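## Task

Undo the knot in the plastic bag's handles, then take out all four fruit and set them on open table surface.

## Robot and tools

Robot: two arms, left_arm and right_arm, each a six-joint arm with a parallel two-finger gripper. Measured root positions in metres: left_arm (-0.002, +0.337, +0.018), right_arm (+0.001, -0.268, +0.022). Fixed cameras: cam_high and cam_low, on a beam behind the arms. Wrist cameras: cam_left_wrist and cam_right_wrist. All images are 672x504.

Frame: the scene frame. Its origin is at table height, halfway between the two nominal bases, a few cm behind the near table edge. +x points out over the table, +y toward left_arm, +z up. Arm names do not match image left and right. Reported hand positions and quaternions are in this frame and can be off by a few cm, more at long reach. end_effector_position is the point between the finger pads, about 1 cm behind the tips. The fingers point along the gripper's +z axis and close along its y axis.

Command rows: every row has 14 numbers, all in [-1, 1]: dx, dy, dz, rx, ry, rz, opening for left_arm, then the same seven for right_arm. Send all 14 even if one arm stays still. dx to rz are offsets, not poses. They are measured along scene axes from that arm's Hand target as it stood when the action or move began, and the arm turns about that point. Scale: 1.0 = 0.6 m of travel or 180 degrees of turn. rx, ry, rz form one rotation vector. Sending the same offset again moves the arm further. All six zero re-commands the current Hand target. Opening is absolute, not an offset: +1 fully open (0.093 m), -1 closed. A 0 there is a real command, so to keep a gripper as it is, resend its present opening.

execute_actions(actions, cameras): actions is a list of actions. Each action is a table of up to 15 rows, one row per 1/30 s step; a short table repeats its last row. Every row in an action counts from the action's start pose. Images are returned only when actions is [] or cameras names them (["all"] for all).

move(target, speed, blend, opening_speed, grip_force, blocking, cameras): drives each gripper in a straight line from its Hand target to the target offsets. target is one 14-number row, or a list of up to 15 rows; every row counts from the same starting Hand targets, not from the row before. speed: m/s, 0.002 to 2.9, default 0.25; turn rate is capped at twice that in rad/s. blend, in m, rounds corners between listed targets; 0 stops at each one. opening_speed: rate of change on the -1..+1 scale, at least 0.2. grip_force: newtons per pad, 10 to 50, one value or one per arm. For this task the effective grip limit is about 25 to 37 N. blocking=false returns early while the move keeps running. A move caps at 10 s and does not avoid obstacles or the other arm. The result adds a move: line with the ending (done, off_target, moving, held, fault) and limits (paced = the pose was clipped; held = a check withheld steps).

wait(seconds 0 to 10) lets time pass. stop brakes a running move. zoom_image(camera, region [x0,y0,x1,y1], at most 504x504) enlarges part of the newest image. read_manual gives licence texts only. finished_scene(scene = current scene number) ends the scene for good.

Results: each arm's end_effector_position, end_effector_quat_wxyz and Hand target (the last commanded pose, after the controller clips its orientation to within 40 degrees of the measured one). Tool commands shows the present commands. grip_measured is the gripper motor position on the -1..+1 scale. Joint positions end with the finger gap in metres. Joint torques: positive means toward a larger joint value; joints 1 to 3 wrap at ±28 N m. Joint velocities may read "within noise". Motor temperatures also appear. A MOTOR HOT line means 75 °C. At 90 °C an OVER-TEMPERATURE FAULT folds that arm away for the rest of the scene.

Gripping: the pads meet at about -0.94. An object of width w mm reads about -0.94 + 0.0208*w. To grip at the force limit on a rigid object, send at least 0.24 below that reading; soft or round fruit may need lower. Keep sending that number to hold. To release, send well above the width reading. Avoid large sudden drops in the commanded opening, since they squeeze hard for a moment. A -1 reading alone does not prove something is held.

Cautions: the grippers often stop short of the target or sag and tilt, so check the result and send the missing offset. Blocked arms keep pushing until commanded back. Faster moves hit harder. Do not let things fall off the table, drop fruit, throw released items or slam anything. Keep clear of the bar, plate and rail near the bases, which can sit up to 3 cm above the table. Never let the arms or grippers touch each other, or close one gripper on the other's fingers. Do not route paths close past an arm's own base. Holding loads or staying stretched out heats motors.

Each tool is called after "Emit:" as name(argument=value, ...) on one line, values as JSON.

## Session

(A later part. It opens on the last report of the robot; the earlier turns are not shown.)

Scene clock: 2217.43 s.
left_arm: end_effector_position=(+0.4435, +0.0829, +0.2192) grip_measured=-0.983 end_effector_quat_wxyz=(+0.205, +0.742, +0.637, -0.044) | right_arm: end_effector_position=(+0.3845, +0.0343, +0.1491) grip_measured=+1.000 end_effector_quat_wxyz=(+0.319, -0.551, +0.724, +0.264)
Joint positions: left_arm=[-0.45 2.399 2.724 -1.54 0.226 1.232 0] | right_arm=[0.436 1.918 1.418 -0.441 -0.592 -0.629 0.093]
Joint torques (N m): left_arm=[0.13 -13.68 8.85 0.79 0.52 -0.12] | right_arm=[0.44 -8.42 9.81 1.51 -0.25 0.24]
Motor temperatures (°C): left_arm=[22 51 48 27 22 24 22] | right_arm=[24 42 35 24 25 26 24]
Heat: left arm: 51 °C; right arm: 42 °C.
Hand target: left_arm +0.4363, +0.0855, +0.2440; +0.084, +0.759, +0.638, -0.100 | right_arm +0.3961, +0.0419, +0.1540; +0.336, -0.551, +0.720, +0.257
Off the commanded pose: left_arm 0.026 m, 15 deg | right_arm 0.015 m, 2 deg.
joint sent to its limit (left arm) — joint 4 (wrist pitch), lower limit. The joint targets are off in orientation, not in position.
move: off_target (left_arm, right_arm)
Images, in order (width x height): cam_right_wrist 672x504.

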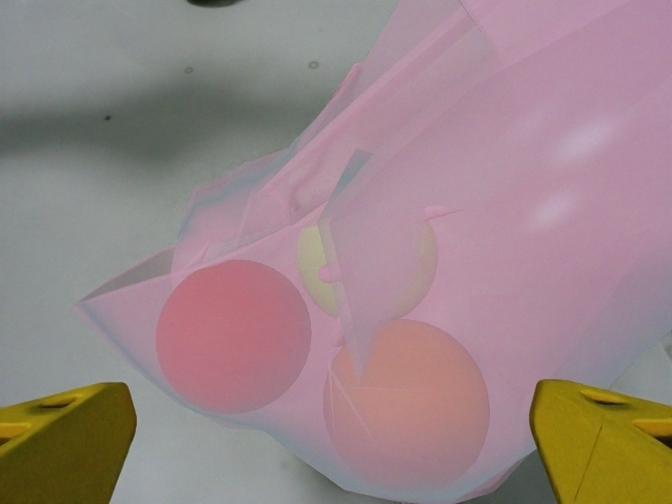

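Emit:
move(target=[[0,0,0,0,0,0,-1,0.051,0.043,0.005,0,0,0,1.0],[0,0,0,0,0,0,-1,0.051,0.043,0.005,0,0,0,-1.0]], speed=0.08, opening_speed=0.8, cameras=["cam_right_wrist"])

Scene clock: 2228.47 s.
left_arm: end_effector_position=(+0.4538, +0.0998, +0.2205) grip_measured=-0.984 end_effector_quat_wxyz=(+0.205, +0.727, +0.655, -0.031) | right_arm: end_effector_position=(+0.4170, +0.0615, +0.1555) grip_measured=-0.936 end_effector_quat_wxyz=(+0.332, -0.557, +0.714, +0.263)
Joint positions: left_arm=[-0.417 2.399 2.731 -1.539 0.206 1.22 0] | right_arm=[0.455 2.055 1.623 -0.472 -0.588 -0.624 0]
Joint torques (N m): left_arm=[-2.25 -13.6 8.13 0.82 0.71 0.02] | right_arm=[0.51 -9.14 11.21 1.29 -0.15 0.35]
Motor temperatures (°C): left_arm=[22 55 48 27 22 24 22] | right_arm=[24 43 37 26 25 26 24]
Heat: left arm: 55 °C; right arm: 43 °C.
Hand target: left_arm +0.4364, +0.0855, +0.2439; +0.084, +0.759, +0.638, -0.100 | right_arm +0.4267, +0.0678, +0.1570; +0.336, -0.551, +0.720, +0.257
Off the commanded pose: left_arm 0.033 m, 16 deg | right_arm 0.012 m, 1 deg.
joint sent to its limit (left arm) — joint 4 (wrist pitch), lower limit. The joint targets are off in orientation, not in position.
move: off_target (left_arm, right_arm); target 2's new opening was sent with right_arm's hand 0.012 m and 1 deg from that target
Images, in order (width x height): cam_right_wrist 672x504.

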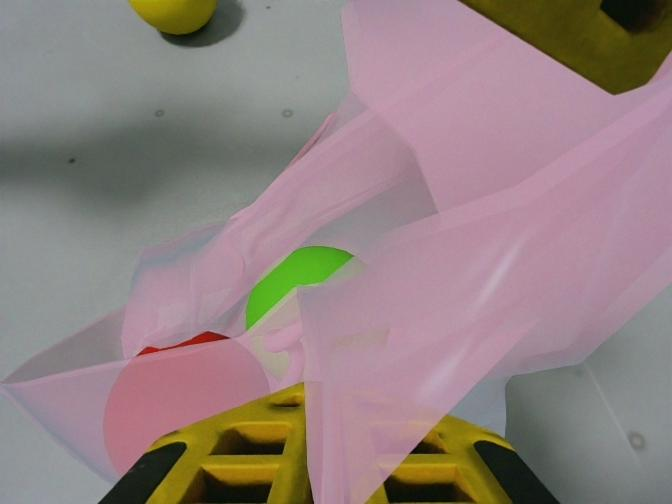

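Emit:
move(target=[[0,0,0,0,0,0,-0.4,0,0,0,0,0,0,-1],[0.01,0.08,0.06,0,0,0,-0.4,0,0,0,0,0,0,-1],[-0.1,0.2,-0.06,0,0,0,0.9,-0.095,-0.17,0.02,0,0,0,-1]], speed=[0.1,0.1,0.1], blend=[0,0.02,0], cameras=["cam_left_wrist"])

Scene clock: 2239.80 s.
left_arm: end_effector_position=(+0.3867, +0.2015, +0.1996) grip_measured=+0.898 end_effector_quat_wxyz=(+0.109, +0.754, +0.643, -0.083) | right_arm: end_effector_position=(+0.3793, -0.0312, +0.1588) grip_measured=-0.936 end_effector_quat_wxyz=(+0.334, -0.548, +0.725, +0.251)
Joint positions: left_arm=[-0.24 2.066 2.128 -1.541 0.248 1.477 0.088] | right_arm=[0.292 1.783 1.291 -0.495 -0.651 -0.763 0]
Joint torques (N m): left_arm=[0.03 -11.28 5.53 0.23 0.34 0.16] | right_arm=[-0.76 -12.14 5.71 0.89 -0.59 0]
Motor temperatures (°C): left_arm=[22 57 47 27 22 24 22] | right_arm=[24 46 39 26 25 26 24]
Heat: left arm: 57 °C; right arm: 46 °C.
Hand target: left_arm +0.3763, +0.2055, +0.2079; +0.084, +0.759, +0.638, -0.100 | right_arm +0.3697, -0.0342, +0.1690; +0.336, -0.551, +0.720, +0.257
Off the commanded pose: left_arm 0.014 m, 4 deg | right_arm 0.014 m, 1 deg.
joint sent to its limit (left arm) — joint 4 (wrist pitch), lower limit. The joint targets are off in orientation, not in position.
move: off_target (left_arm, right_arm); target 3's new opening was sent with left_arm's hand 0.014 m and 4 deg from that target
Images, in order (width x height): cam_left_wrist 672x504.

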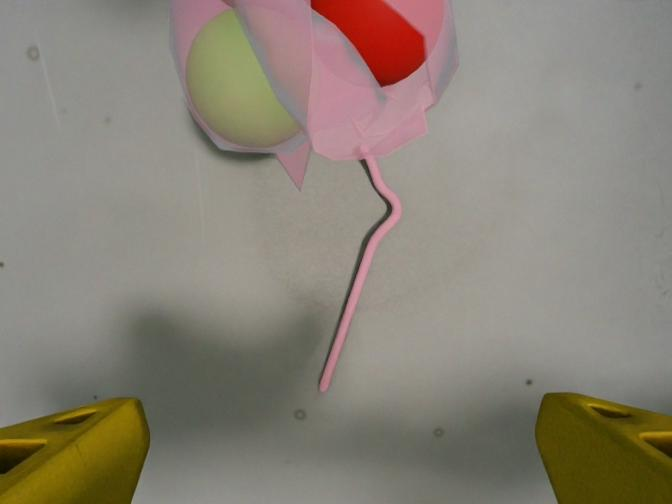

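Emit:
move(target=[-0.025,-0.12,-0.01,0,0,0,0.9,0,0,0,0,0,0,-1], speed=0.12, cameras=["cam_left_wrist"])

Scene clock: 2243.27 s.
left_arm: end_effector_position=(+0.3628, +0.1325, +0.2018) grip_measured=+0.898 end_effector_quat_wxyz=(+0.102, +0.761, +0.633, -0.096) | right_arm: end_effector_position=(+0.3792, -0.0312, +0.1588) grip_measured=-0.936 end_effector_quat_wxyz=(+0.334, -0.548, +0.725, +0.251)
Joint positions: left_arm=[-0.417 2.087 2.164 -1.542 0.248 1.323 0.088] | right_arm=[0.292 1.783 1.291 -0.495 -0.651 -0.763 0]
Joint torques (N m): left_arm=[-0.25 -8.06 8.81 0.3 0.18 -0.11] | right_arm=[-0.72 -12.29 5.9 0.88 -0.6 0.03]
Motor temperatures (°C): left_arm=[22 56 46 27 22 24 22] | right_arm=[24 46 39 26 25 26 24]
Heat: left arm: 56 °C; right arm: 46 °C.
Hand target: left_arm +0.3613, +0.1335, +0.2020; +0.084, +0.759, +0.638, -0.100 | right_arm +0.3696, -0.0342, +0.1690; +0.336, -0.551, +0.720, +0.257
Off the commanded pose: left_arm 0.002 m, 2 deg | right_arm 0.014 m, 1 deg.
joint sent to its limit (left arm) — joint 4 (wrist pitch), lower limit. The joint targets still meet the commanded pose.
move: off_target (right_arm)
Images, in order (width x height): cam_left_wrist 672x504.

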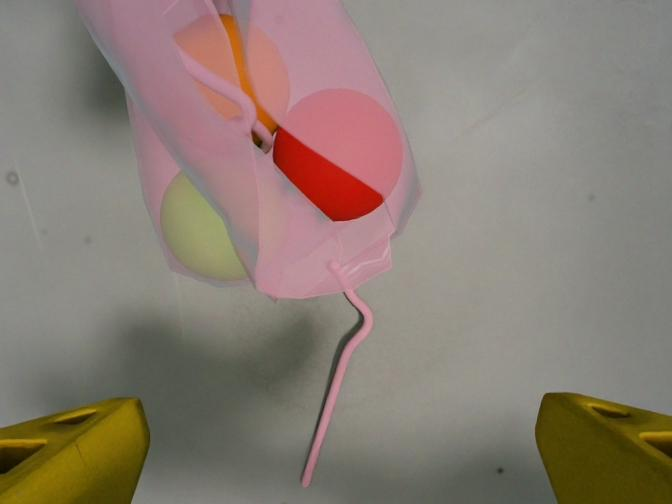

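Emit:
move(target=[[0.0328,0.1275,-0.2,0,0,0,-0.1,0,0,0,0,0,0,-1],[0.0328,0.1275,-0.3225,0,0,0,-0.1,0,0,0,0,0,0,-1],[0.0328,0.1275,-0.3225,0,0,0,-1,0,0,0,0,0,0,-1]], speed=[0.15,0.06,0.05], opening_speed=1.0, blend=[0.01,0,0], cameras=["cam_left_wrist"])

Scene clock: 2253.27 s.
left_arm: end_effector_position=(+0.3797, +0.2085, +0.0161) grip_measured=-0.917 end_effector_quat_wxyz=(+0.083, +0.756, +0.641, -0.101) | right_arm: end_effector_position=(+0.3792, -0.0312, +0.1588) grip_measured=-0.936 end_effector_quat_wxyz=(+0.334, -0.548, +0.725, +0.251)
Joint positions: left_arm=[-0.221 2.143 1.507 -0.915 0.248 1.511 0.001] | right_arm=[0.292 1.783 1.291 -0.495 -0.651 -0.763 0]
Joint torques (N m): left_arm=[0.06 -8.35 5.38 0.63 0.31 0.16] | right_arm=[-0.59 -12.26 5.91 0.87 -0.59 0.04]
Motor temperatures (°C): left_arm=[22 50 46 27 22 24 22] | right_arm=[24 47 38 26 25 26 24]
Heat: left arm: 50 °C; right arm: 47 °C.
Hand target: left_arm +0.3810, +0.2099, +0.0085; +0.084, +0.759, +0.638, -0.100 | right_arm +0.3696, -0.0342, +0.1690; +0.336, -0.551, +0.720, +0.257
Off the commanded pose: left_arm 0.008 m, 1 deg | right_arm 0.014 m, 1 deg.
move: off_target (right_arm)
Images, in order (width x height): cam_left_wrist 672x504.

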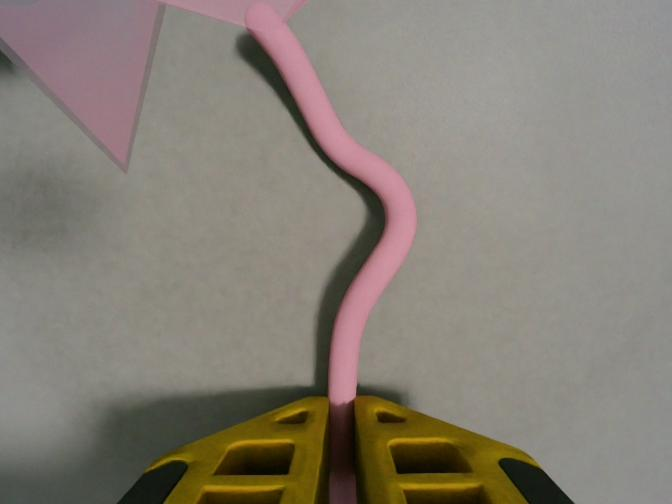

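Emit:
move(target=[-0.02,0.14,0.02,0,0,0,-1,0,0,0,0,0,0,-1], speed=0.06, cameras=["cam_left_wrist","cam_high"])

Scene clock: 2258.37 s.
left_arm: end_effector_position=(+0.3773, +0.2860, +0.0146) grip_measured=-0.917 end_effector_quat_wxyz=(+0.100, +0.756, +0.639, -0.105) | right_arm: end_effector_position=(+0.3780, -0.0301, +0.1596) grip_measured=-0.936 end_effector_quat_wxyz=(+0.334, -0.548, +0.723, +0.256)
Joint positions: left_arm=[-0.011 2.104 1.436 -0.921 0.278 1.729 0.001] | right_arm=[0.292 1.783 1.291 -0.496 -0.661 -0.763 0]
Joint torques (N m): left_arm=[0.09 -11.08 5.03 -0.02 -0.07 0.2] | right_arm=[-0.8 -12.27 5.91 0.85 -0.51 0.04]
Heat: left arm: 49 °C; right arm: 48 °C.
Hand target: left_arm +0.3690, +0.2940, +0.0205; +0.084, +0.759, +0.638, -0.100 | right_arm +0.3697, -0.0342, +0.1690; +0.336, -0.551, +0.720, +0.257
Off the commanded pose: left_arm 0.013 m, 2 deg | right_arm 0.013 m, 0 deg.
move: off_target (left_arm, right_arm)
Images, in order (width x height): cam_high 672x504, cam_left_wrist 672x504.

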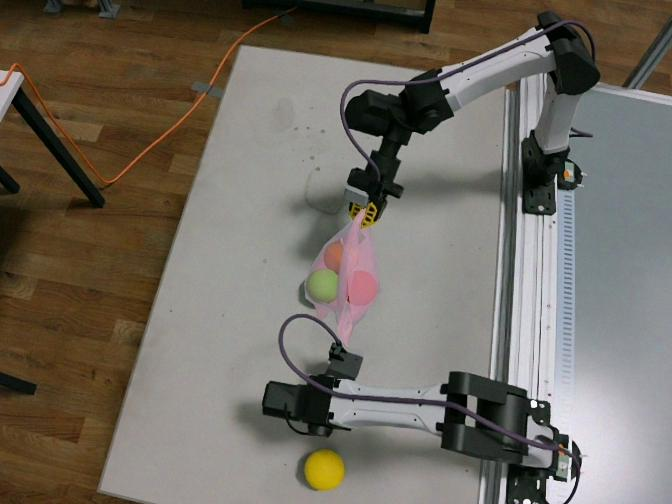

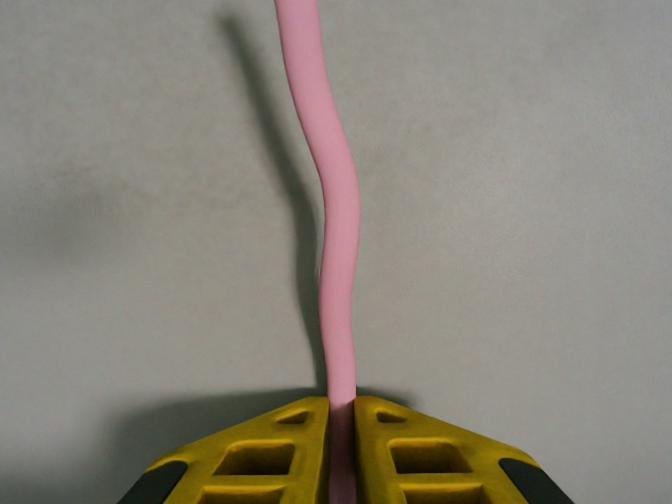

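Emit:
zoom_image(camera="cam_high", region=[290, 195, 400, 355])

Scaled by 3.150 from the camera's 672x504 image, which has a finer 960x720 frame.

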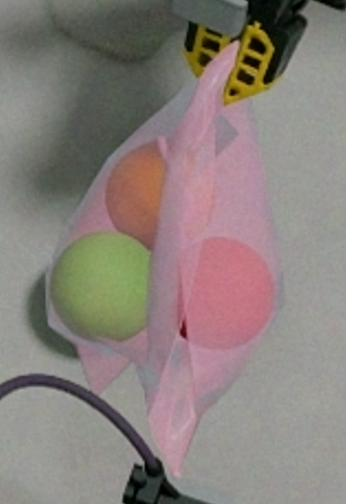

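Emit:
move(target=[[0,-0.06,0,0,0,0,-1,0,0,0,0,0,0,-1],[0,-0.06,0,0,0,0,-0.4,0,0,0,0,0,0,-1],[0,0,0.15,0,0,0,-0.4,0,0,0,0,0,0,-1],[0.052,-0.24,0.283,0,0,0,-0.9,0,0,0,0,0,0,-1]], speed=[0.08,0.1,0.15,0.15], blend=[0,0,0.03,0], cameras=["cam_left_wrist"])

Scene clock: 2276.93 s.
left_arm: end_effector_position=(+0.4029, +0.1475, +0.1923) grip_measured=-0.898 end_effector_quat_wxyz=(+0.122, +0.760, +0.633, -0.087) | right_arm: end_effector_position=(+0.3784, -0.0306, +0.1595) grip_measured=-0.936 end_effector_quat_wxyz=(+0.334, -0.548, +0.723, +0.256)
Joint positions: left_arm=[-0.345 2.196 2.295 -1.536 0.26 1.389 0.002] | right_arm=[0.291 1.783 1.291 -0.496 -0.661 -0.763 0]
Joint torques (N m): left_arm=[-0.4 -8.7 8.5 0.28 0.12 -0.12] | right_arm=[-0.59 -12.19 5.71 0.87 -0.53 0.03]
Heat: left arm: 47 °C; right arm: 49 °C.
Hand target: left_arm +0.4003, +0.1500, +0.1903; +0.084, +0.759, +0.638, -0.100 | right_arm +0.3696, -0.0341, +0.1691; +0.336, -0.551, +0.720, +0.257
Off the commanded pose: left_arm 0.004 m, 5 deg | right_arm 0.013 m, 1 deg.
joint sent to its limit (left arm) — joint 4 (wrist pitch), lower limit. The joint targets are off in orientation, not in position.
move: off_target (left_arm, right_arm); target 4's new opening was sent with left_arm's hand 0.004 m and 5 deg from that target
Images, in order (width x height): cam_left_wrist 672x504.

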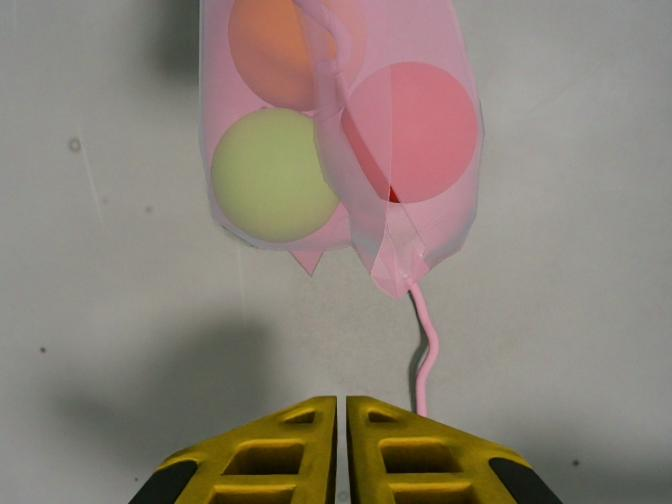

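Emit:
move(target=[-0.0805,-0.13,-0.085,0,0,0,0.9,0.125,-0.033,0,0,0,0,-1], speed=0.1, cameras=["cam_left_wrist"])

Scene clock: 2287.03 s.
left_arm: end_effector_position=(+0.3482, +0.0733, +0.1290) grip_measured=+0.898 end_effector_quat_wxyz=(+0.064, +0.760, +0.636, -0.115) | right_arm: end_effector_position=(+0.4427, -0.0554, +0.1676) grip_measured=-0.936 end_effector_quat_wxyz=(+0.339, -0.548, +0.723, +0.248)
Joint positions: left_arm=[-0.556 2.182 2.02 -1.353 0.242 1.183 0.088] | right_arm=[0.188 1.986 1.609 -0.669 -0.703 -0.877 0]
Joint torques (N m): left_arm=[-0.55 -12.55 5.57 0.75 0.09 -0.07] | right_arm=[-0.68 -9.02 9.81 0.77 -0.66 0.06]
Heat: left arm: 47 °C; right arm: 50 °C.
Hand target: left_arm +0.3519, +0.0720, +0.1392; +0.084, +0.759, +0.638, -0.100 | right_arm +0.4447, -0.0540, +0.1689; +0.336, -0.551, +0.720, +0.257
Off the commanded pose: left_arm 0.011 m, 3 deg | right_arm 0.003 m, 1 deg.
move: off_target (left_arm)
Images, in order (width x height): cam_left_wrist 672x504.

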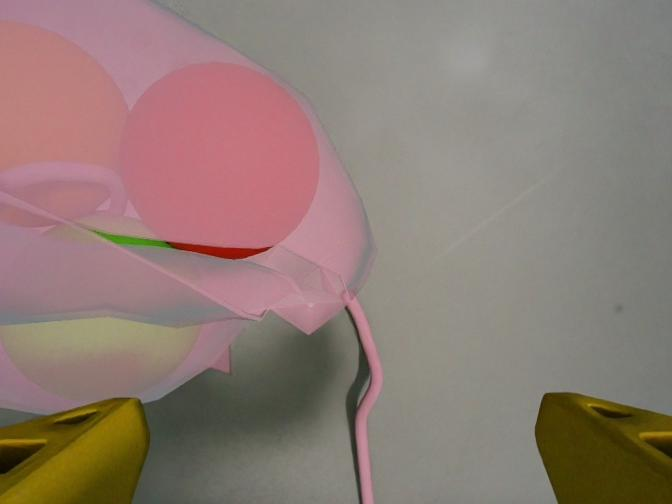

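Emit:
move(target=[[0,0.02,0.05,0,0,0,0.9,0,0,0,0,0,0,0.2],[0,0.02,0.07,0,0,0,-1,-0.035,-0.14,0.1,0,0,0,0.2],[0.0818,-0.07,0.02,0.0242,0.0203,0.555,-1,-0.35,-0.33,0.03,0,0,0,0.2]], speed=[0.15,0.12,0.22], blend=[0,0.02,0], cameras=["cam_left_wrist"])

Scene clock: 2321.60 s.
left_arm: end_effector_position=(+0.4051, +0.0287, +0.1537) grip_measured=-0.988 end_effector_quat_wxyz=(+0.107, +0.003, +0.994, -0.026) | right_arm: end_effector_position=(+0.2411, -0.2528, +0.1842) grip_measured=+0.198 end_effector_quat_wxyz=(+0.336, -0.549, +0.720, +0.261)
Joint positions: left_arm=[-0.688 2.489 2.656 -1.535 -0.112 -0.672 0] | right_arm=[-0.517 1.479 1.118 -1.44 -0.837 -1.885 0.055]
Joint torques (N m): left_arm=[-0.94 -10.17 8.79 0.5 -0.34 -0.11] | right_arm=[-1.07 -7.15 4.62 -0.36 -0.53 0.05]
Heat: left arm: 50 °C; right arm: 51 °C.
Hand target: left_arm +0.4010, +0.0300, +0.1513; +0.087, +0.000, +0.996, +0.000 | right_arm +0.2347, -0.2520, +0.1869; +0.336, -0.551, +0.720, +0.257
Off the commanded pose: left_arm 0.005 m, 4 deg | right_arm 0.007 m, 0 deg.
joint sent to its limit (left arm) — joint 4 (wrist pitch), lower limit. The joint targets still meet the commanded pose.
move: off_target (left_arm); blend cut to 0 m at target 2; target 2's new opening was sent with left_arm's hand 0.011 m and 1 deg from that target
Images, in order (width x height): cam_left_wrist 672x504.

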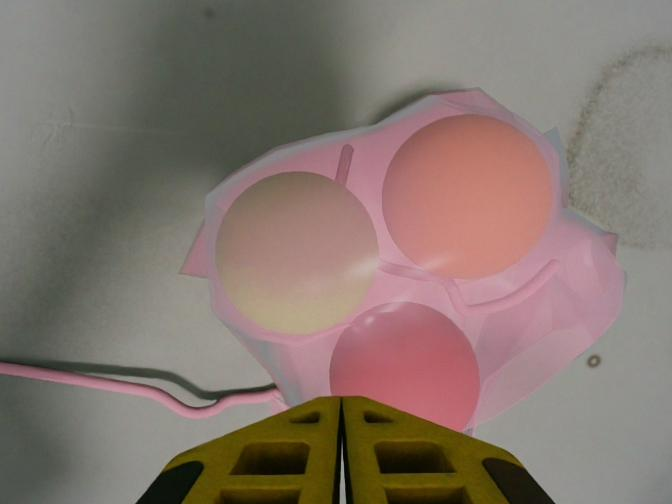

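Emit:
zoom_image(camera="cam_left_wrist", region=[220, 230, 640, 440])

Scaled by 1.200 from the camera's 672x504 image, which has a finer 960x720 frame.

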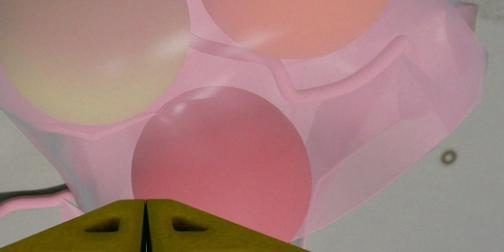

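Emit:
move(target=[0.018,0.15,-0.07,-0.0218,-0.0218,-0.4996,-0.3,0,0,-0.02,0,0,0,0.2], speed=0.2, cameras=["cam_left_wrist"])

Scene clock: 2352.90 s.
left_arm: end_effector_position=(+0.4167, +0.1200, +0.1099) grip_measured=-0.302 end_effector_quat_wxyz=(+0.102, +0.698, +0.705, -0.077) | right_arm: end_effector_position=(+0.2363, -0.2502, +0.1752) grip_measured=+0.198 end_effector_quat_wxyz=(+0.332, -0.546, +0.721, +0.269)
Joint positions: left_arm=[-0.408 2.24 2.041 -1.23 0.202 1.138 0.031] | right_arm=[-0.517 1.479 1.078 -1.42 -0.837 -1.888 0.055]
Joint torques (N m): left_arm=[0.05 -9.63 8.51 0.35 0.53 0.2] | right_arm=[-1.29 -6.39 4.57 -0.11 -0.56 -0.01]
Heat: left arm: 52 °C; right arm: 46 °C.
Hand target: left_arm +0.4118, +0.1200, +0.1093; +0.092, +0.701, +0.701, -0.092 | right_arm +0.2347, -0.2520, +0.1750; +0.336, -0.551, +0.720, +0.257
Off the commanded pose: left_arm 0.005 m, 2 deg | right_arm 0.002 m, 1 deg.
move: done
Images, in order (width x height): cam_left_wrist 672x504.

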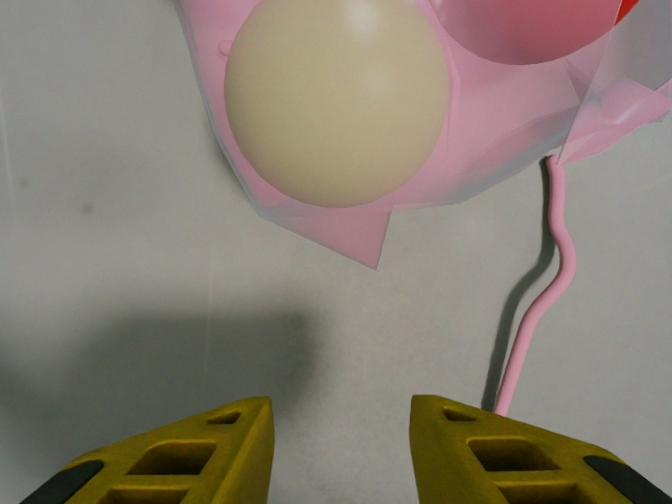

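Emit:
move(target=[[-0.0113,-0.0458,-0.1,0,0,0,-0.3,0,0,0,0,0,0,0.2],[-0.0113,-0.0458,-0.174,0,0,0,-0.3,0,0,0,0,0,0,0.2],[-0.0113,-0.0458,-0.174,0,0,0,-1,0,0,0,0,0,0,0.2],[-0.0113,-0.0458,-0.05,0,0,0,-1,0,0,0,0,0,0,0.2]], speed=[0.12,0.05,0.05,0.07], opening_speed=1.0, blend=[0.005,0,0,0], cameras=["cam_left_wrist"])

Scene clock: 2363.27 s.
left_arm: end_effector_position=(+0.4080, +0.0981, +0.0598) grip_measured=-0.988 end_effector_quat_wxyz=(+0.082, +0.702, +0.702, -0.087) | right_arm: end_effector_position=(+0.2363, -0.2502, +0.1752) grip_measured=+0.198 end_effector_quat_wxyz=(+0.332, -0.546, +0.721, +0.269)
Joint positions: left_arm=[-0.456 2.304 1.953 -1.111 0.203 1.102 0] | right_arm=[-0.517 1.479 1.078 -1.42 -0.837 -1.888 0.055]
Joint torques (N m): left_arm=[-0.84 -13.05 8.96 0.25 0.41 -0.09] | right_arm=[-1.06 -6.58 4.62 -0.12 -0.52 0.01]
Heat: left arm: 51 °C; right arm: 45 °C.
Hand target: left_arm +0.4051, +0.0926, +0.0794; +0.092, +0.701, +0.702, -0.092 | right_arm +0.2347, -0.2520, +0.1750; +0.336, -0.551, +0.720, +0.257
Off the commanded pose: left_arm 0.021 m, 1 deg | right_arm 0.002 m, 2 deg.
move: off_target (left_arm); target 3's new opening was sent with left_arm's hand 0.012 m and 1 deg from that target
Images, in order (width x height): cam_left_wrist 672x504.

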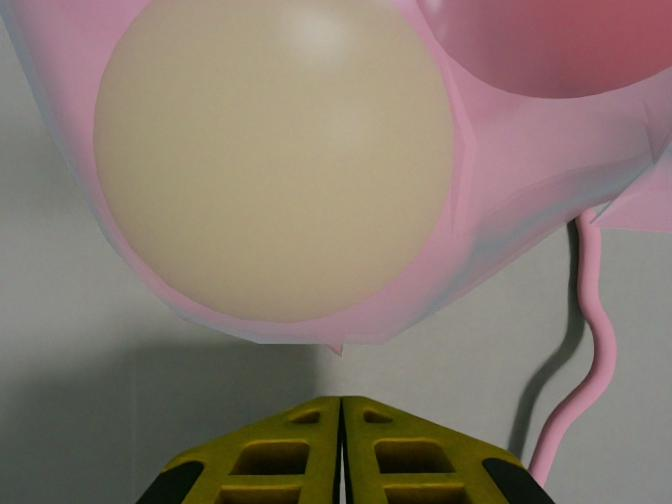

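Emit:
move(target=[[0,0.05,0.12,0,0,0,-0.5,0,0.05,0,0,0,0,1.0],[-0.125,0.279,0.15,0,0,0,-0.5,0.067,0.37,-0.12,-0.0213,0.0195,-0.3053,1.0]], speed=0.2, blend=[0.02,0], cameras=["cam_right_wrist"])

Scene clock: 2376.10 s.
left_arm: end_effector_position=(+0.3381, +0.2612, +0.1644) grip_measured=-0.502 end_effector_quat_wxyz=(+0.087, +0.699, +0.706, -0.082) | right_arm: end_effector_position=(+0.2661, -0.0420, +0.0921) grip_measured=+1.000 end_effector_quat_wxyz=(+0.359, -0.168, +0.917, +0.054)
Joint positions: left_arm=[-0.116 1.807 1.635 -1.351 0.224 1.439 0.021] | right_arm=[0.849 1.431 0.675 -0.161 0.384 0.389 0.093]
Joint torques (N m): left_arm=[0.03 -9.07 5.61 0.27 0.55 0.18] | right_arm=[0.49 -4.1 9.33 1.58 0.33 0.22]
Heat: left arm: 53 °C; right arm: 44 °C.
Hand target: left_arm +0.3300, +0.2601, +0.1693; +0.092, +0.701, +0.702, -0.092 | right_arm +0.2749, -0.0300, +0.1030; +0.377, -0.159, +0.910, +0.066
Off the commanded pose: left_arm 0.010 m, 1 deg | right_arm 0.018 m, 3 deg.
move: off_target (right_arm)
Images, in order (width x height): cam_right_wrist 672x504.

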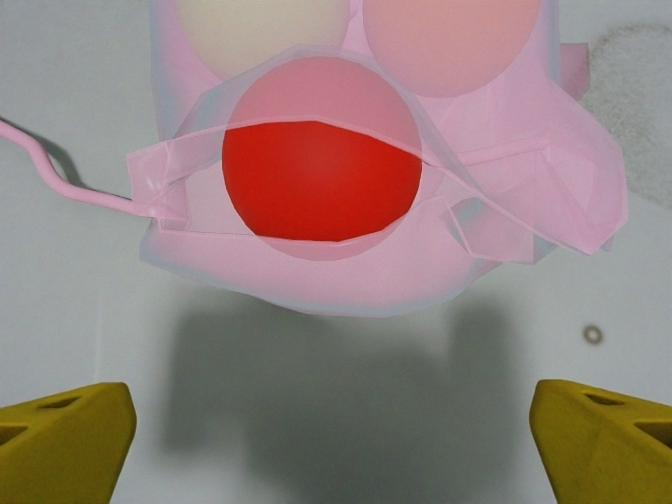

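Emit:
move(target=[[0,0,0,0,0,0,-0.5,0.0685,0.025,-0.025,0,0,0,0.9],[0,0,0,0,0,0,-0.5,0.1318,0.0483,-0.1117,0,0,0,0.9]], speed=0.08, blend=[0.005,0], cameras=["cam_right_wrist"])

Scene clock: 2388.40 s.
left_arm: end_effector_position=(+0.3381, +0.2612, +0.1644) grip_measured=-0.502 end_effector_quat_wxyz=(+0.087, +0.699, +0.705, -0.082) | right_arm: end_effector_position=(+0.3432, -0.0111, +0.0305) grip_measured=+0.903 end_effector_quat_wxyz=(+0.363, -0.159, +0.917, +0.052)
Joint positions: left_arm=[-0.116 1.807 1.635 -1.351 0.224 1.439 0.021] | right_arm=[0.725 1.869 0.836 0.155 0.321 0.3 0.089]
Joint torques (N m): left_arm=[0.09 -9.14 5.63 0.28 0.55 0.17] | right_arm=[-0.94 -6.87 8.01 1.7 0.07 0.01]
Heat: left arm: 50 °C; right arm: 43 °C.
Hand target: left_arm +0.3300, +0.2601, +0.1693; +0.092, +0.701, +0.702, -0.092 | right_arm +0.3540, -0.0011, +0.0358; +0.377, -0.159, +0.910, +0.066
Off the commanded pose: left_arm 0.010 m, 1 deg | right_arm 0.016 m, 2 deg.
move: off_target (right_arm)
Images, in order (width x height): cam_right_wrist 672x504.

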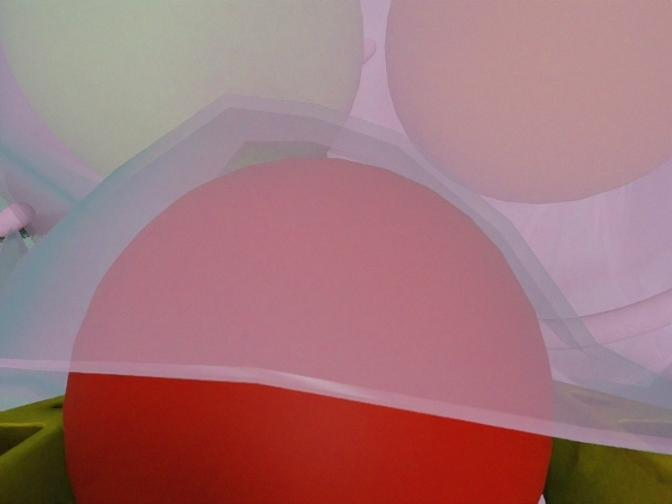

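Emit:
move(target=[[0,0,0,0,0,0,-0.5,0.018,0.006,0.015,0,0,0,0.9],[0,0,0,0,0,0,-0.5,0.018,0.006,0.015,0,0,0,0.2]], speed=0.05, opening_speed=0.5, cameras=["cam_right_wrist"])

Scene clock: 2394.27 s.
left_arm: end_effector_position=(+0.3381, +0.2612, +0.1644) grip_measured=-0.502 end_effector_quat_wxyz=(+0.087, +0.699, +0.705, -0.082) | right_arm: end_effector_position=(+0.3599, -0.0016, +0.0459) grip_measured=+0.379 end_effector_quat_wxyz=(+0.380, -0.154, +0.910, +0.064)
Joint positions: left_arm=[-0.116 1.807 1.635 -1.351 0.224 1.439 0.021] | right_arm=[0.711 1.877 0.893 0.156 0.309 0.288 0.063]
Joint torques (N m): left_arm=[0.09 -9.17 5.59 0.29 0.54 0.18] | right_arm=[-0.79 -7.12 8.39 1.35 0.07 0.01]
Heat: left arm: 49 °C; right arm: 44 °C.
Hand target: left_arm +0.3300, +0.2601, +0.1693; +0.092, +0.701, +0.702, -0.092 | right_arm +0.3647, +0.0025, +0.0448; +0.377, -0.159, +0.910, +0.066
Off the commanded pose: left_arm 0.010 m, 1 deg | right_arm 0.006 m, 1 deg.
move: done
Images, in order (width x height): cam_right_wrist 672x504.

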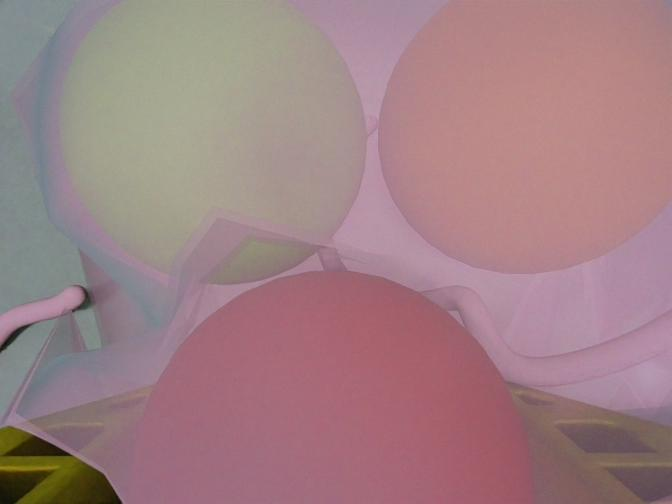

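Emit:
move(target=[[0,0,0,0,0,0,-0.5,-0.03,-0.01,0.05,0,0,0,0.2],[0,0,0,0,0,0,-0.5,-0.22,-0.09,0.08,0,0,0,0.2]], speed=0.07, blend=[0.01,0], cameras=["cam_right_wrist"])

Scene clock: 2399.70 s.
left_arm: end_effector_position=(+0.3381, +0.2612, +0.1644) grip_measured=-0.502 end_effector_quat_wxyz=(+0.087, +0.699, +0.705, -0.082) | right_arm: end_effector_position=(+0.2371, -0.0459, +0.0924) grip_measured=+0.378 end_effector_quat_wxyz=(+0.378, -0.161, +0.909, +0.072)
Joint positions: left_arm=[-0.116 1.807 1.635 -1.351 0.224 1.439 0.021] | right_arm=[0.938 1.321 0.561 -0.129 0.438 0.464 0.063]
Joint torques (N m): left_arm=[0.13 -9.1 5.7 0.27 0.54 0.17] | right_arm=[0.31 -6.37 5.74 1.12 0.45 0.26]
Heat: left arm: 48 °C; right arm: 44 °C.
Hand target: left_arm +0.3300, +0.2601, +0.1693; +0.092, +0.701, +0.702, -0.092 | right_arm +0.2328, -0.0516, +0.0928; +0.377, -0.159, +0.910, +0.066
Off the commanded pose: left_arm 0.010 m, 1 deg | right_arm 0.007 m, 1 deg.
move: done
Images, in order (width x height): cam_right_wrist 672x504.

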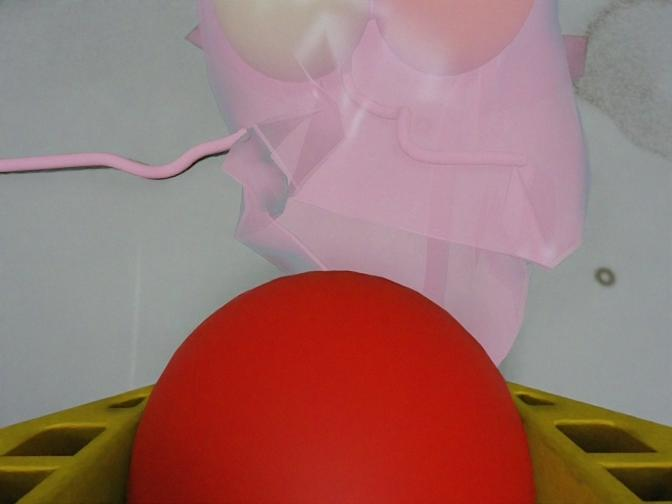

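Emit:
move(target=[0,0,0,0,0,0,-0.5,0.06,-0.3,0.0,0,0,-0.1,0.2], speed=0.12, cameras=["cam_right_wrist"])

Scene clock: 2404.40 s.
left_arm: end_effector_position=(+0.3381, +0.2612, +0.1644) grip_measured=-0.502 end_effector_quat_wxyz=(+0.087, +0.699, +0.705, -0.082) | right_arm: end_effector_position=(+0.2759, -0.2299, +0.0988) grip_measured=+0.378 end_effector_quat_wxyz=(+0.395, -0.009, +0.919, +0.007)
Joint positions: left_arm=[-0.116 1.807 1.635 -1.351 0.224 1.439 0.021] | right_arm=[0.207 0.936 0.367 -0.197 0.176 0.146 0.063]
Joint torques (N m): left_arm=[0.12 -9.13 5.65 0.29 0.55 0.18] | right_arm=[-1.06 -2.92 6.37 1.3 -0.02 0.02]
Heat: left arm: 47 °C; right arm: 44 °C.
Hand target: left_arm +0.3300, +0.2601, +0.1693; +0.092, +0.701, +0.702, -0.092 | right_arm +0.2688, -0.2315, +0.0930; +0.383, -0.015, +0.924, +0.006
Off the commanded pose: left_arm 0.010 m, 1 deg | right_arm 0.009 m, 2 deg.
move: done
Images, in order (width x height): cam_right_wrist 672x504.

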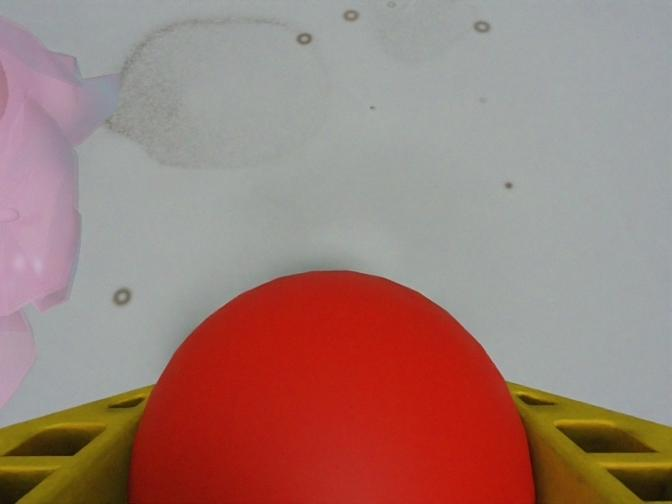

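Emit:
move(target=[[0,0,0,0,0,0,-0.5,0.03,-0.12,-0.03,0,0,0,0.2],[0,0,0,0,0,0,-0.5,0.03,-0.12,-0.075,0,0,0,0.2],[0,0,0,0,0,0,-0.5,0.03,-0.12,-0.086,0,0,0,0.2],[0,0,0,0,0,0,-0.5,0.03,-0.12,-0.082,0,0,0,0.6],[0,0,0,0,0,0,-0.5,0.03,-0.12,-0.078,0,0,0,1.0],[0,0,0,0,0,0,-0.5,-0.07,-0.12,0.06,0,0,0,1.0]], speed=[0.12,0.07,0.03,0.03,0.04,0.1], opening_speed=0.5, cameras=["cam_right_wrist"])

Scene clock: 2417.53 s.
left_arm: end_effector_position=(+0.3381, +0.2612, +0.1644) grip_measured=-0.502 end_effector_quat_wxyz=(+0.087, +0.699, +0.705, -0.082) | right_arm: end_effector_position=(+0.2280, -0.3041, +0.1200) grip_measured=+1.000 end_effector_quat_wxyz=(+0.382, -0.011, +0.924, +0.004)
Joint positions: left_arm=[-0.116 1.807 1.635 -1.351 0.224 1.439 0.021] | right_arm=[-0.357 0.637 0.405 -0.572 -0.222 -0.256 0.093]
Joint torques (N m): left_arm=[0.14 -9.07 5.61 0.28 0.55 0.17] | right_arm=[-1.05 -0.42 10.32 1.17 -0.28 0.05]
Motor temperatures (°C): left_arm=[22 46 44 25 22 24 22] | right_arm=[24 42 38 29 25 26 24]
Heat: left arm: 46 °C; right arm: 42 °C.
Hand target: left_arm +0.3300, +0.2601, +0.1693; +0.092, +0.701, +0.702, -0.092 | right_arm +0.2268, -0.3035, +0.1288; +0.383, -0.015, +0.924, +0.006
Off the commanded pose: left_arm 0.010 m, 1 deg | right_arm 0.009 m, 1 deg.
move: done
Images, in order (width x height): cam_right_wrist 672x504.

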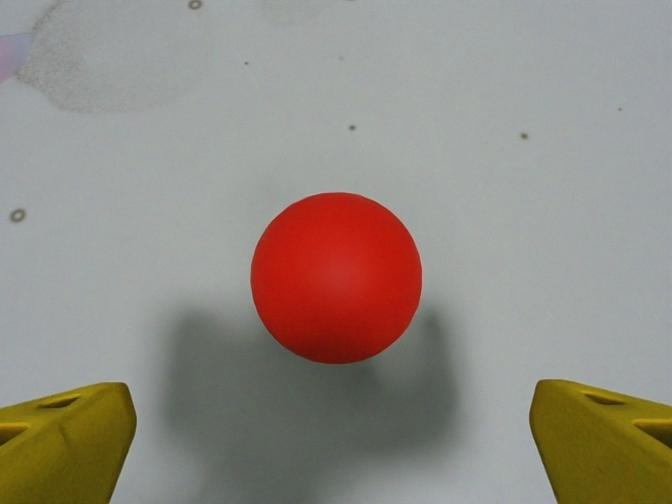

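Emit:
move(target=[[0,0,0,0,0,0,-0.5,0,0.17,0.05,0,0,0,1.0],[0,0,0,0,0,0,-0.5,0.1137,0.456,-0.015,0,0,0.111,1.0]], speed=0.18, blend=[0.03,0], cameras=["cam_right_wrist"])

Scene clock: 2424.67 s.
left_arm: end_effector_position=(+0.3381, +0.2612, +0.1644) grip_measured=-0.502 end_effector_quat_wxyz=(+0.087, +0.699, +0.705, -0.082) | right_arm: end_effector_position=(+0.2862, -0.0451, +0.1086) grip_measured=+1.000 end_effector_quat_wxyz=(+0.359, -0.172, +0.916, +0.053)
Joint positions: left_arm=[-0.116 1.807 1.635 -1.351 0.224 1.439 0.021] | right_arm=[0.782 1.437 0.75 -0.209 0.342 0.325 0.093]
Joint torques (N m): left_arm=[0.08 -9.07 5.61 0.29 0.54 0.16] | right_arm=[0.1 -4.51 9.59 1.67 0.09 0.03]
Heat: left arm: 46 °C; right arm: 41 °C.
Hand target: left_arm +0.3300, +0.2601, +0.1693; +0.092, +0.701, +0.702, -0.092 | right_arm +0.2950, -0.0299, +0.1197; +0.376, -0.175, +0.907, +0.072
Off the commanded pose: left_arm 0.010 m, 1 deg | right_arm 0.021 m, 3 deg.
move: off_target (right_arm)
Images, in order (width x height): cam_right_wrist 672x504.

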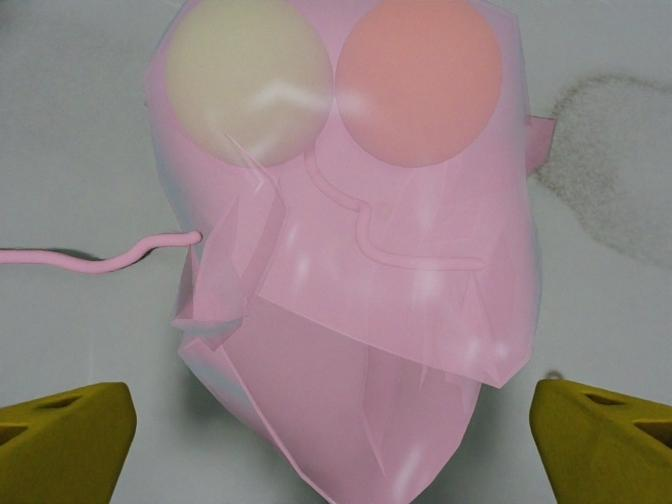

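Emit:
move(target=[[0.03,-0.3,0.02,-0.0549,-0.0102,0.1162,-0.2,-0.12,-0.07,-0.01,0,0,0,1.0],[0.05,-0.52,-0.1,-0.0549,-0.0102,0.1162,-0.2,-0.12,-0.07,-0.01,0,0,0,1.0]], speed=0.2, blend=[0.03,0], cameras=["cam_left_wrist"])

Scene clock: 2442.70 s.
left_arm: end_effector_position=(+0.3499, -0.0435, +0.1052) grip_measured=-0.202 end_effector_quat_wxyz=(+0.157, +0.558, +0.805, -0.126) | right_arm: end_effector_position=(+0.2292, -0.0653, +0.1182) grip_measured=+1.000 end_effector_quat_wxyz=(+0.383, -0.174, +0.903, +0.082)
Joint positions: left_arm=[-0.768 2.23 1.947 -0.931 0.178 0.413 0.036] | right_arm=[0.906 1.144 0.551 -0.258 0.4 0.408 0.093]
Joint torques (N m): left_arm=[-0.44 -9.78 9.98 1.46 -0.01 -0.11] | right_arm=[0.54 -4.82 5.97 1.12 0.36 0.2]
Heat: left arm: 45 °C; right arm: 41 °C.
Hand target: left_arm +0.3601, -0.0520, +0.1094; +0.178, +0.553, +0.805, -0.122 | right_arm +0.2230, -0.0718, +0.1139; +0.376, -0.175, +0.907, +0.073
Off the commanded pose: left_arm 0.014 m, 3 deg | right_arm 0.010 m, 1 deg.
move: off_target (left_arm)
Images, in order (width x height): cam_left_wrist 672x504.

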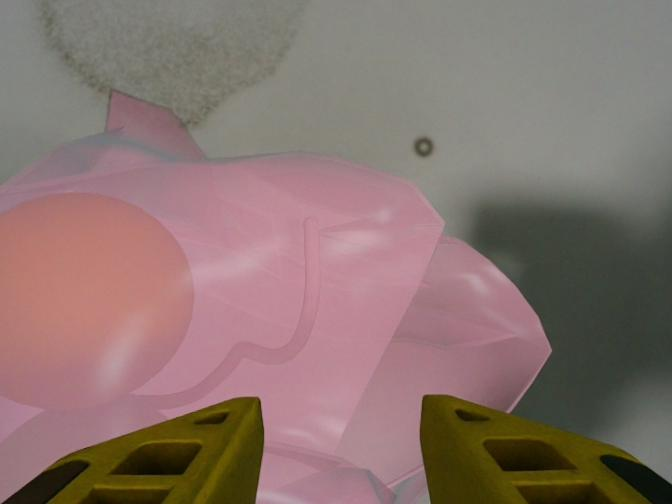

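Emit:
move(target=[[0.024,-0.0267,-0.1,0,0,0,-0.2,0,0,0,0,0,0,1.0],[0.024,-0.0267,-0.17,0,0,0,-0.2,0,0,0,0,0,0,1.0],[0.024,-0.0267,-0.17,0,0,0,-1,0,0,0,0,0,0,1.0],[0.024,-0.02,-0.1,0,0,0,-1,0,0,0,0,0,0,1.0]], speed=[0.12,0.05,0.05,0.07], opening_speed=1.0, blend=[0.005,0,0,0])

Scene clock: 2451.37 s.
left_arm: end_effector_position=(+0.3705, -0.0652, +0.0252) grip_measured=-0.918 end_effector_quat_wxyz=(+0.168, +0.557, +0.803, -0.127) | right_arm: end_effector_position=(+0.2292, -0.0653, +0.1182) grip_measured=+1.000 end_effector_quat_wxyz=(+0.383, -0.174, +0.903, +0.082)
Joint positions: left_arm=[-0.768 2.398 1.908 -0.701 0.178 0.412 0.001] | right_arm=[0.906 1.144 0.551 -0.258 0.4 0.408 0.093]
Joint torques (N m): left_arm=[-0.09 -14.26 9.84 0.79 0 -0.05] | right_arm=[0.53 -4.92 5.87 1.08 0.36 0.21]
Heat: left arm: 48 °C; right arm: 41 °C.
Hand target: left_arm +0.3745, -0.0640, +0.0493; +0.178, +0.553, +0.805, -0.122 | right_arm +0.2230, -0.0718, +0.1139; +0.376, -0.175, +0.907, +0.073
Off the commanded pose: left_arm 0.025 m, 1 deg | right_arm 0.010 m, 1 deg.
move: off_target (left_arm); target 3's new opening was sent with left_arm's hand 0.016 m and 1 deg from that target

Emit:
move(target=[[0.0175,0.023,0.185,0,0,0,-1,0,0,0,0,0,0,1.0],[0.1175,0.098,0.268,0,0,0,-1,0.08,0.05,0,0,0,0,1.0]], speed=0.09, blend=[0.02,0], cameras=["cam_right_wrist"])

Scene clock: 2459.27 s.
left_arm: end_effector_position=(+0.4516, -0.0054, +0.2121) grip_measured=-0.918 end_effector_quat_wxyz=(+0.252, +0.532, +0.800, -0.117) | right_arm: end_effector_position=(+0.2604, -0.0541, +0.1025) grip_measured=+1.000 end_effector_quat_wxyz=(+0.360, -0.177, +0.914, +0.054)
Joint positions: left_arm=[-0.589 2.518 2.843 -1.372 0.21 0.53 0.001] | right_arm=[0.833 1.347 0.653 -0.212 0.368 0.356 0.093]
Joint torques (N m): left_arm=[-0.24 -10.82 8.79 1.03 0.45 0.19] | right_arm=[-1.03 -3.6 9.46 1.67 0.11 -0.02]
Motor temperatures (°C): left_arm=[22 53 44 26 22 24 22] | right_arm=[24 40 39 30 25 26 24]
Heat: left arm: 53 °C; right arm: 40 °C.
Hand target: left_arm +0.4450, -0.0052, +0.2102; +0.178, +0.553, +0.805, -0.122 | right_arm +0.2710, -0.0419, +0.1138; +0.376, -0.175, +0.907, +0.073
Off the commanded pose: left_arm 0.007 m, 9 deg | right_arm 0.020 m, 3 deg.
elbow stopped short (left arm): the move would have taken joint 3 (elbow) straighter than the controller allows.
move: off_target (left_arm, right_arm)
Images, in order (width x height): cam_right_wrist 672x504.

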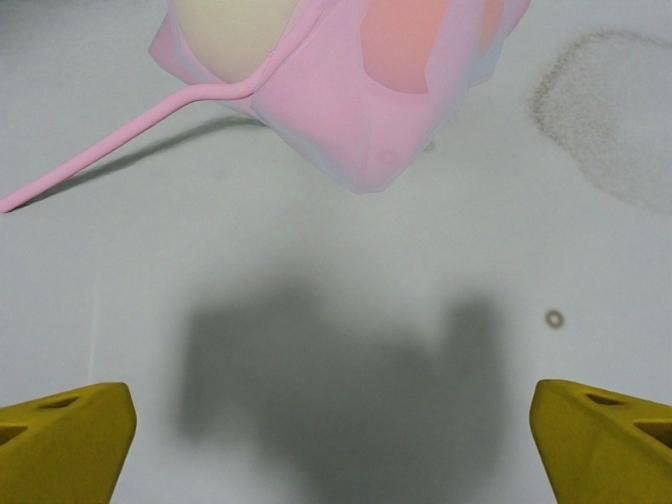

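Emit:
move(target=[0,0,-0.005,0,0,0,-1,0.11,0.03,0.02,0,0,0,1.0], speed=0.12, cameras=["cam_right_wrist"])

Scene clock: 2463.47 s.
left_arm: end_effector_position=(+0.4515, -0.0054, +0.2121) grip_measured=-0.918 end_effector_quat_wxyz=(+0.252, +0.533, +0.800, -0.117) | right_arm: end_effector_position=(+0.3266, -0.0336, +0.1169) grip_measured=+1.000 end_effector_quat_wxyz=(+0.362, -0.174, +0.914, +0.059)
Joint positions: left_arm=[-0.589 2.518 2.843 -1.372 0.21 0.532 0.001] | right_arm=[0.703 1.556 0.886 -0.194 0.282 0.256 0.093]
Joint torques (N m): left_arm=[-0.2 -10.47 8.8 1.03 0.45 0.18] | right_arm=[-0.85 -5.37 9.69 1.67 0.07 0.01]
Heat: left arm: 52 °C; right arm: 40 °C.
Hand target: left_arm +0.4450, -0.0052, +0.2072; +0.178, +0.553, +0.805, -0.122 | right_arm +0.3371, -0.0239, +0.1259; +0.376, -0.175, +0.907, +0.073
Off the commanded pose: left_arm 0.008 m, 9 deg | right_arm 0.017 m, 2 deg.
elbow stopped short (left arm): the move would have taken joint 3 (elbow) straighter than the controller allows.
move: off_target (left_arm, right_arm)
Images, in order (width x height): cam_right_wrist 672x504.

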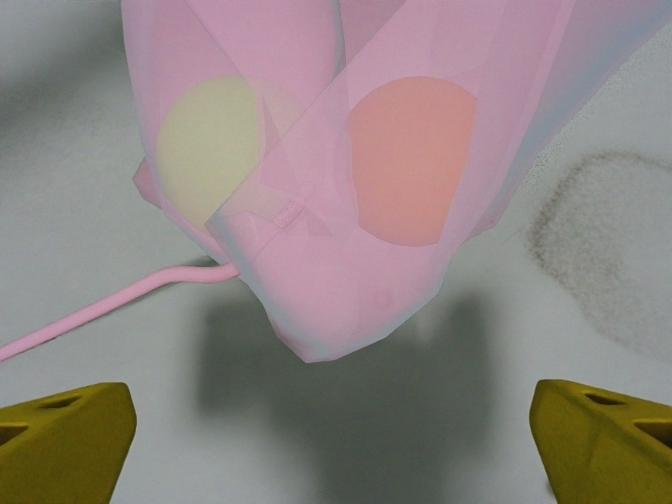

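Emit:
move(target=[[0.08,-0.01,-0.16,0,0,0,-1,0,0,0,0,0,0,1.0],[0.08,-0.01,-0.16,0,0,0,-0.2,0,0,0,0,0,0,1.0],[0.0,0.1,0.05,0,0,0,-0.2,0,0,0,0,0,0,1.0],[-0.19,0.45,0.0,0,0,0,-0.2,0,0,0,0,0,0,1.0]], speed=[0.1,0.1,0.12,0.25], blend=[0,0,0.03,0], opening_speed=1.5, cameras=["cam_right_wrist"])

Scene clock: 2483.93 s.
left_arm: end_effector_position=(+0.3284, +0.2676, +0.2022) grip_measured=-0.202 end_effector_quat_wxyz=(+0.155, +0.547, +0.813, -0.124) | right_arm: end_effector_position=(+0.3265, -0.0335, +0.1169) grip_measured=+1.000 end_effector_quat_wxyz=(+0.362, -0.175, +0.914, +0.059)
Joint positions: left_arm=[-0.034 1.669 1.587 -1.336 0.364 1.123 0.036] | right_arm=[0.703 1.556 0.886 -0.194 0.281 0.255 0.093]
Joint torques (N m): left_arm=[0.05 -7.94 5.81 1.04 0.7 0.17] | right_arm=[-0.95 -5.44 9.5 1.67 0.03 0.03]
Heat: left arm: 52 °C; right arm: 41 °C.
Hand target: left_arm +0.3311, +0.2648, +0.2072; +0.178, +0.553, +0.805, -0.122 | right_arm +0.3370, -0.0239, +0.1258; +0.376, -0.175, +0.907, +0.072
Off the commanded pose: left_arm 0.006 m, 3 deg | right_arm 0.017 m, 2 deg.
elbow stopped short (left arm): the move would have taken joint 3 (elbow) straighter than the controller allows.
move: off_target (left_arm, right_arm); target 2's new opening was sent with left_arm's hand 0.014 m and 3 deg from that target
Images, in order (width x height): cam_right_wrist 672x504.

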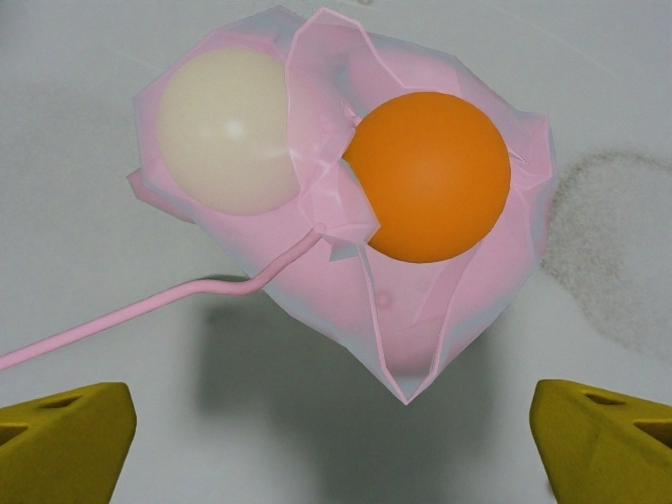

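Emit:
move(target=[[0,0,0,0,0,0,-0.2,0.128,-0.03,0.01,-0.0398,0.1038,0,1.0],[0,0,0,0,0,0,-0.2,0.1725,-0.0152,-0.148,-0.0398,0.1038,0,1.0],[0,0,0,0,0,0,-0.2,0.1725,-0.0152,-0.148,-0.0398,0.1038,0,0.2]], speed=[0.12,0.07,0.05], blend=[0.003,0,0], opening_speed=0.5, cameras=["cam_right_wrist"])

Scene clock: 2511.87 s.
left_arm: end_effector_position=(+0.3284, +0.2675, +0.2023) grip_measured=-0.202 end_effector_quat_wxyz=(+0.156, +0.547, +0.813, -0.124) | right_arm: end_effector_position=(+0.4391, -0.0338, +0.0484) grip_measured=+0.373 end_effector_quat_wxyz=(+0.215, -0.180, +0.959, +0.040)
Joint positions: left_arm=[-0.034 1.669 1.587 -1.336 0.364 1.124 0.036] | right_arm=[0.477 2.129 1.514 -0.521 0.084 0.126 0.063]
Joint torques (N m): left_arm=[0.02 -7.97 5.78 0.99 0.67 0.15] | right_arm=[-0.75 -9.57 5.79 1.27 -0.07 0.05]
Heat: left arm: 49 °C; right arm: 42 °C.
Hand target: left_arm +0.3310, +0.2648, +0.2072; +0.178, +0.553, +0.805, -0.122 | right_arm +0.4404, -0.0330, +0.0370; +0.212, -0.184, +0.959, +0.043
Off the commanded pose: left_arm 0.006 m, 3 deg | right_arm 0.011 m, 1 deg.
move: off_target (left_arm, right_arm); target 3's new opening was sent with right_arm's hand 0.011 m and 1 deg from that target
Images, in order (width x height): cam_right_wrist 672x504.

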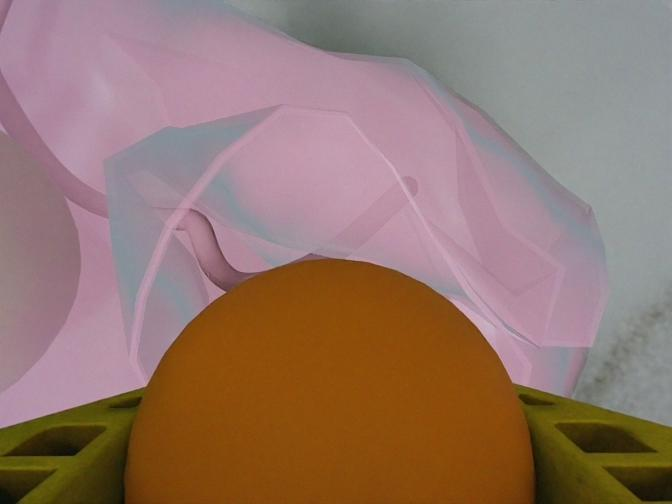

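Emit:
move(target=[[0,0,0,0,0,0,-0.2,-0.02,-0.01,0.08,0,0,0,0.2],[0,0,0,0,0,0,-0.2,-0.25,-0.15,0.12,0,0,0,0.2]], speed=0.07, blend=[0.01,0], cameras=["cam_right_wrist"])

Scene clock: 2517.93 s.
left_arm: end_effector_position=(+0.3284, +0.2675, +0.2023) grip_measured=-0.202 end_effector_quat_wxyz=(+0.156, +0.547, +0.813, -0.124) | right_arm: end_effector_position=(+0.2976, -0.1189, +0.1069) grip_measured=+0.373 end_effector_quat_wxyz=(+0.218, -0.180, +0.958, +0.041)
Joint positions: left_arm=[-0.034 1.669 1.587 -1.336 0.364 1.124 0.036] | right_arm=[0.469 1.444 0.914 -0.601 0.08 0.118 0.063]
Joint torques (N m): left_arm=[0.02 -7.86 5.79 1 0.66 0.18] | right_arm=[-0.99 -7.84 5.82 0.81 0 0.02]
Heat: left arm: 49 °C; right arm: 44 °C.
Hand target: left_arm +0.3310, +0.2648, +0.2072; +0.178, +0.553, +0.805, -0.122 | right_arm +0.2905, -0.1230, +0.1090; +0.212, -0.184, +0.959, +0.043
Off the commanded pose: left_arm 0.006 m, 3 deg | right_arm 0.008 m, 1 deg.
move: off_target (left_arm)
Images, in order (width x height): cam_right_wrist 672x504.

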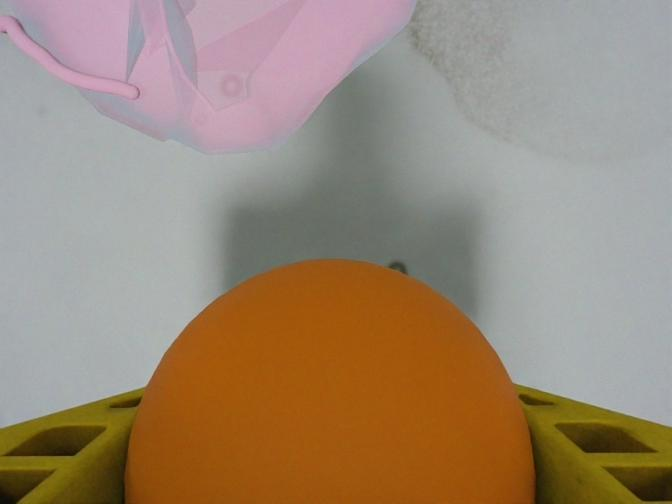

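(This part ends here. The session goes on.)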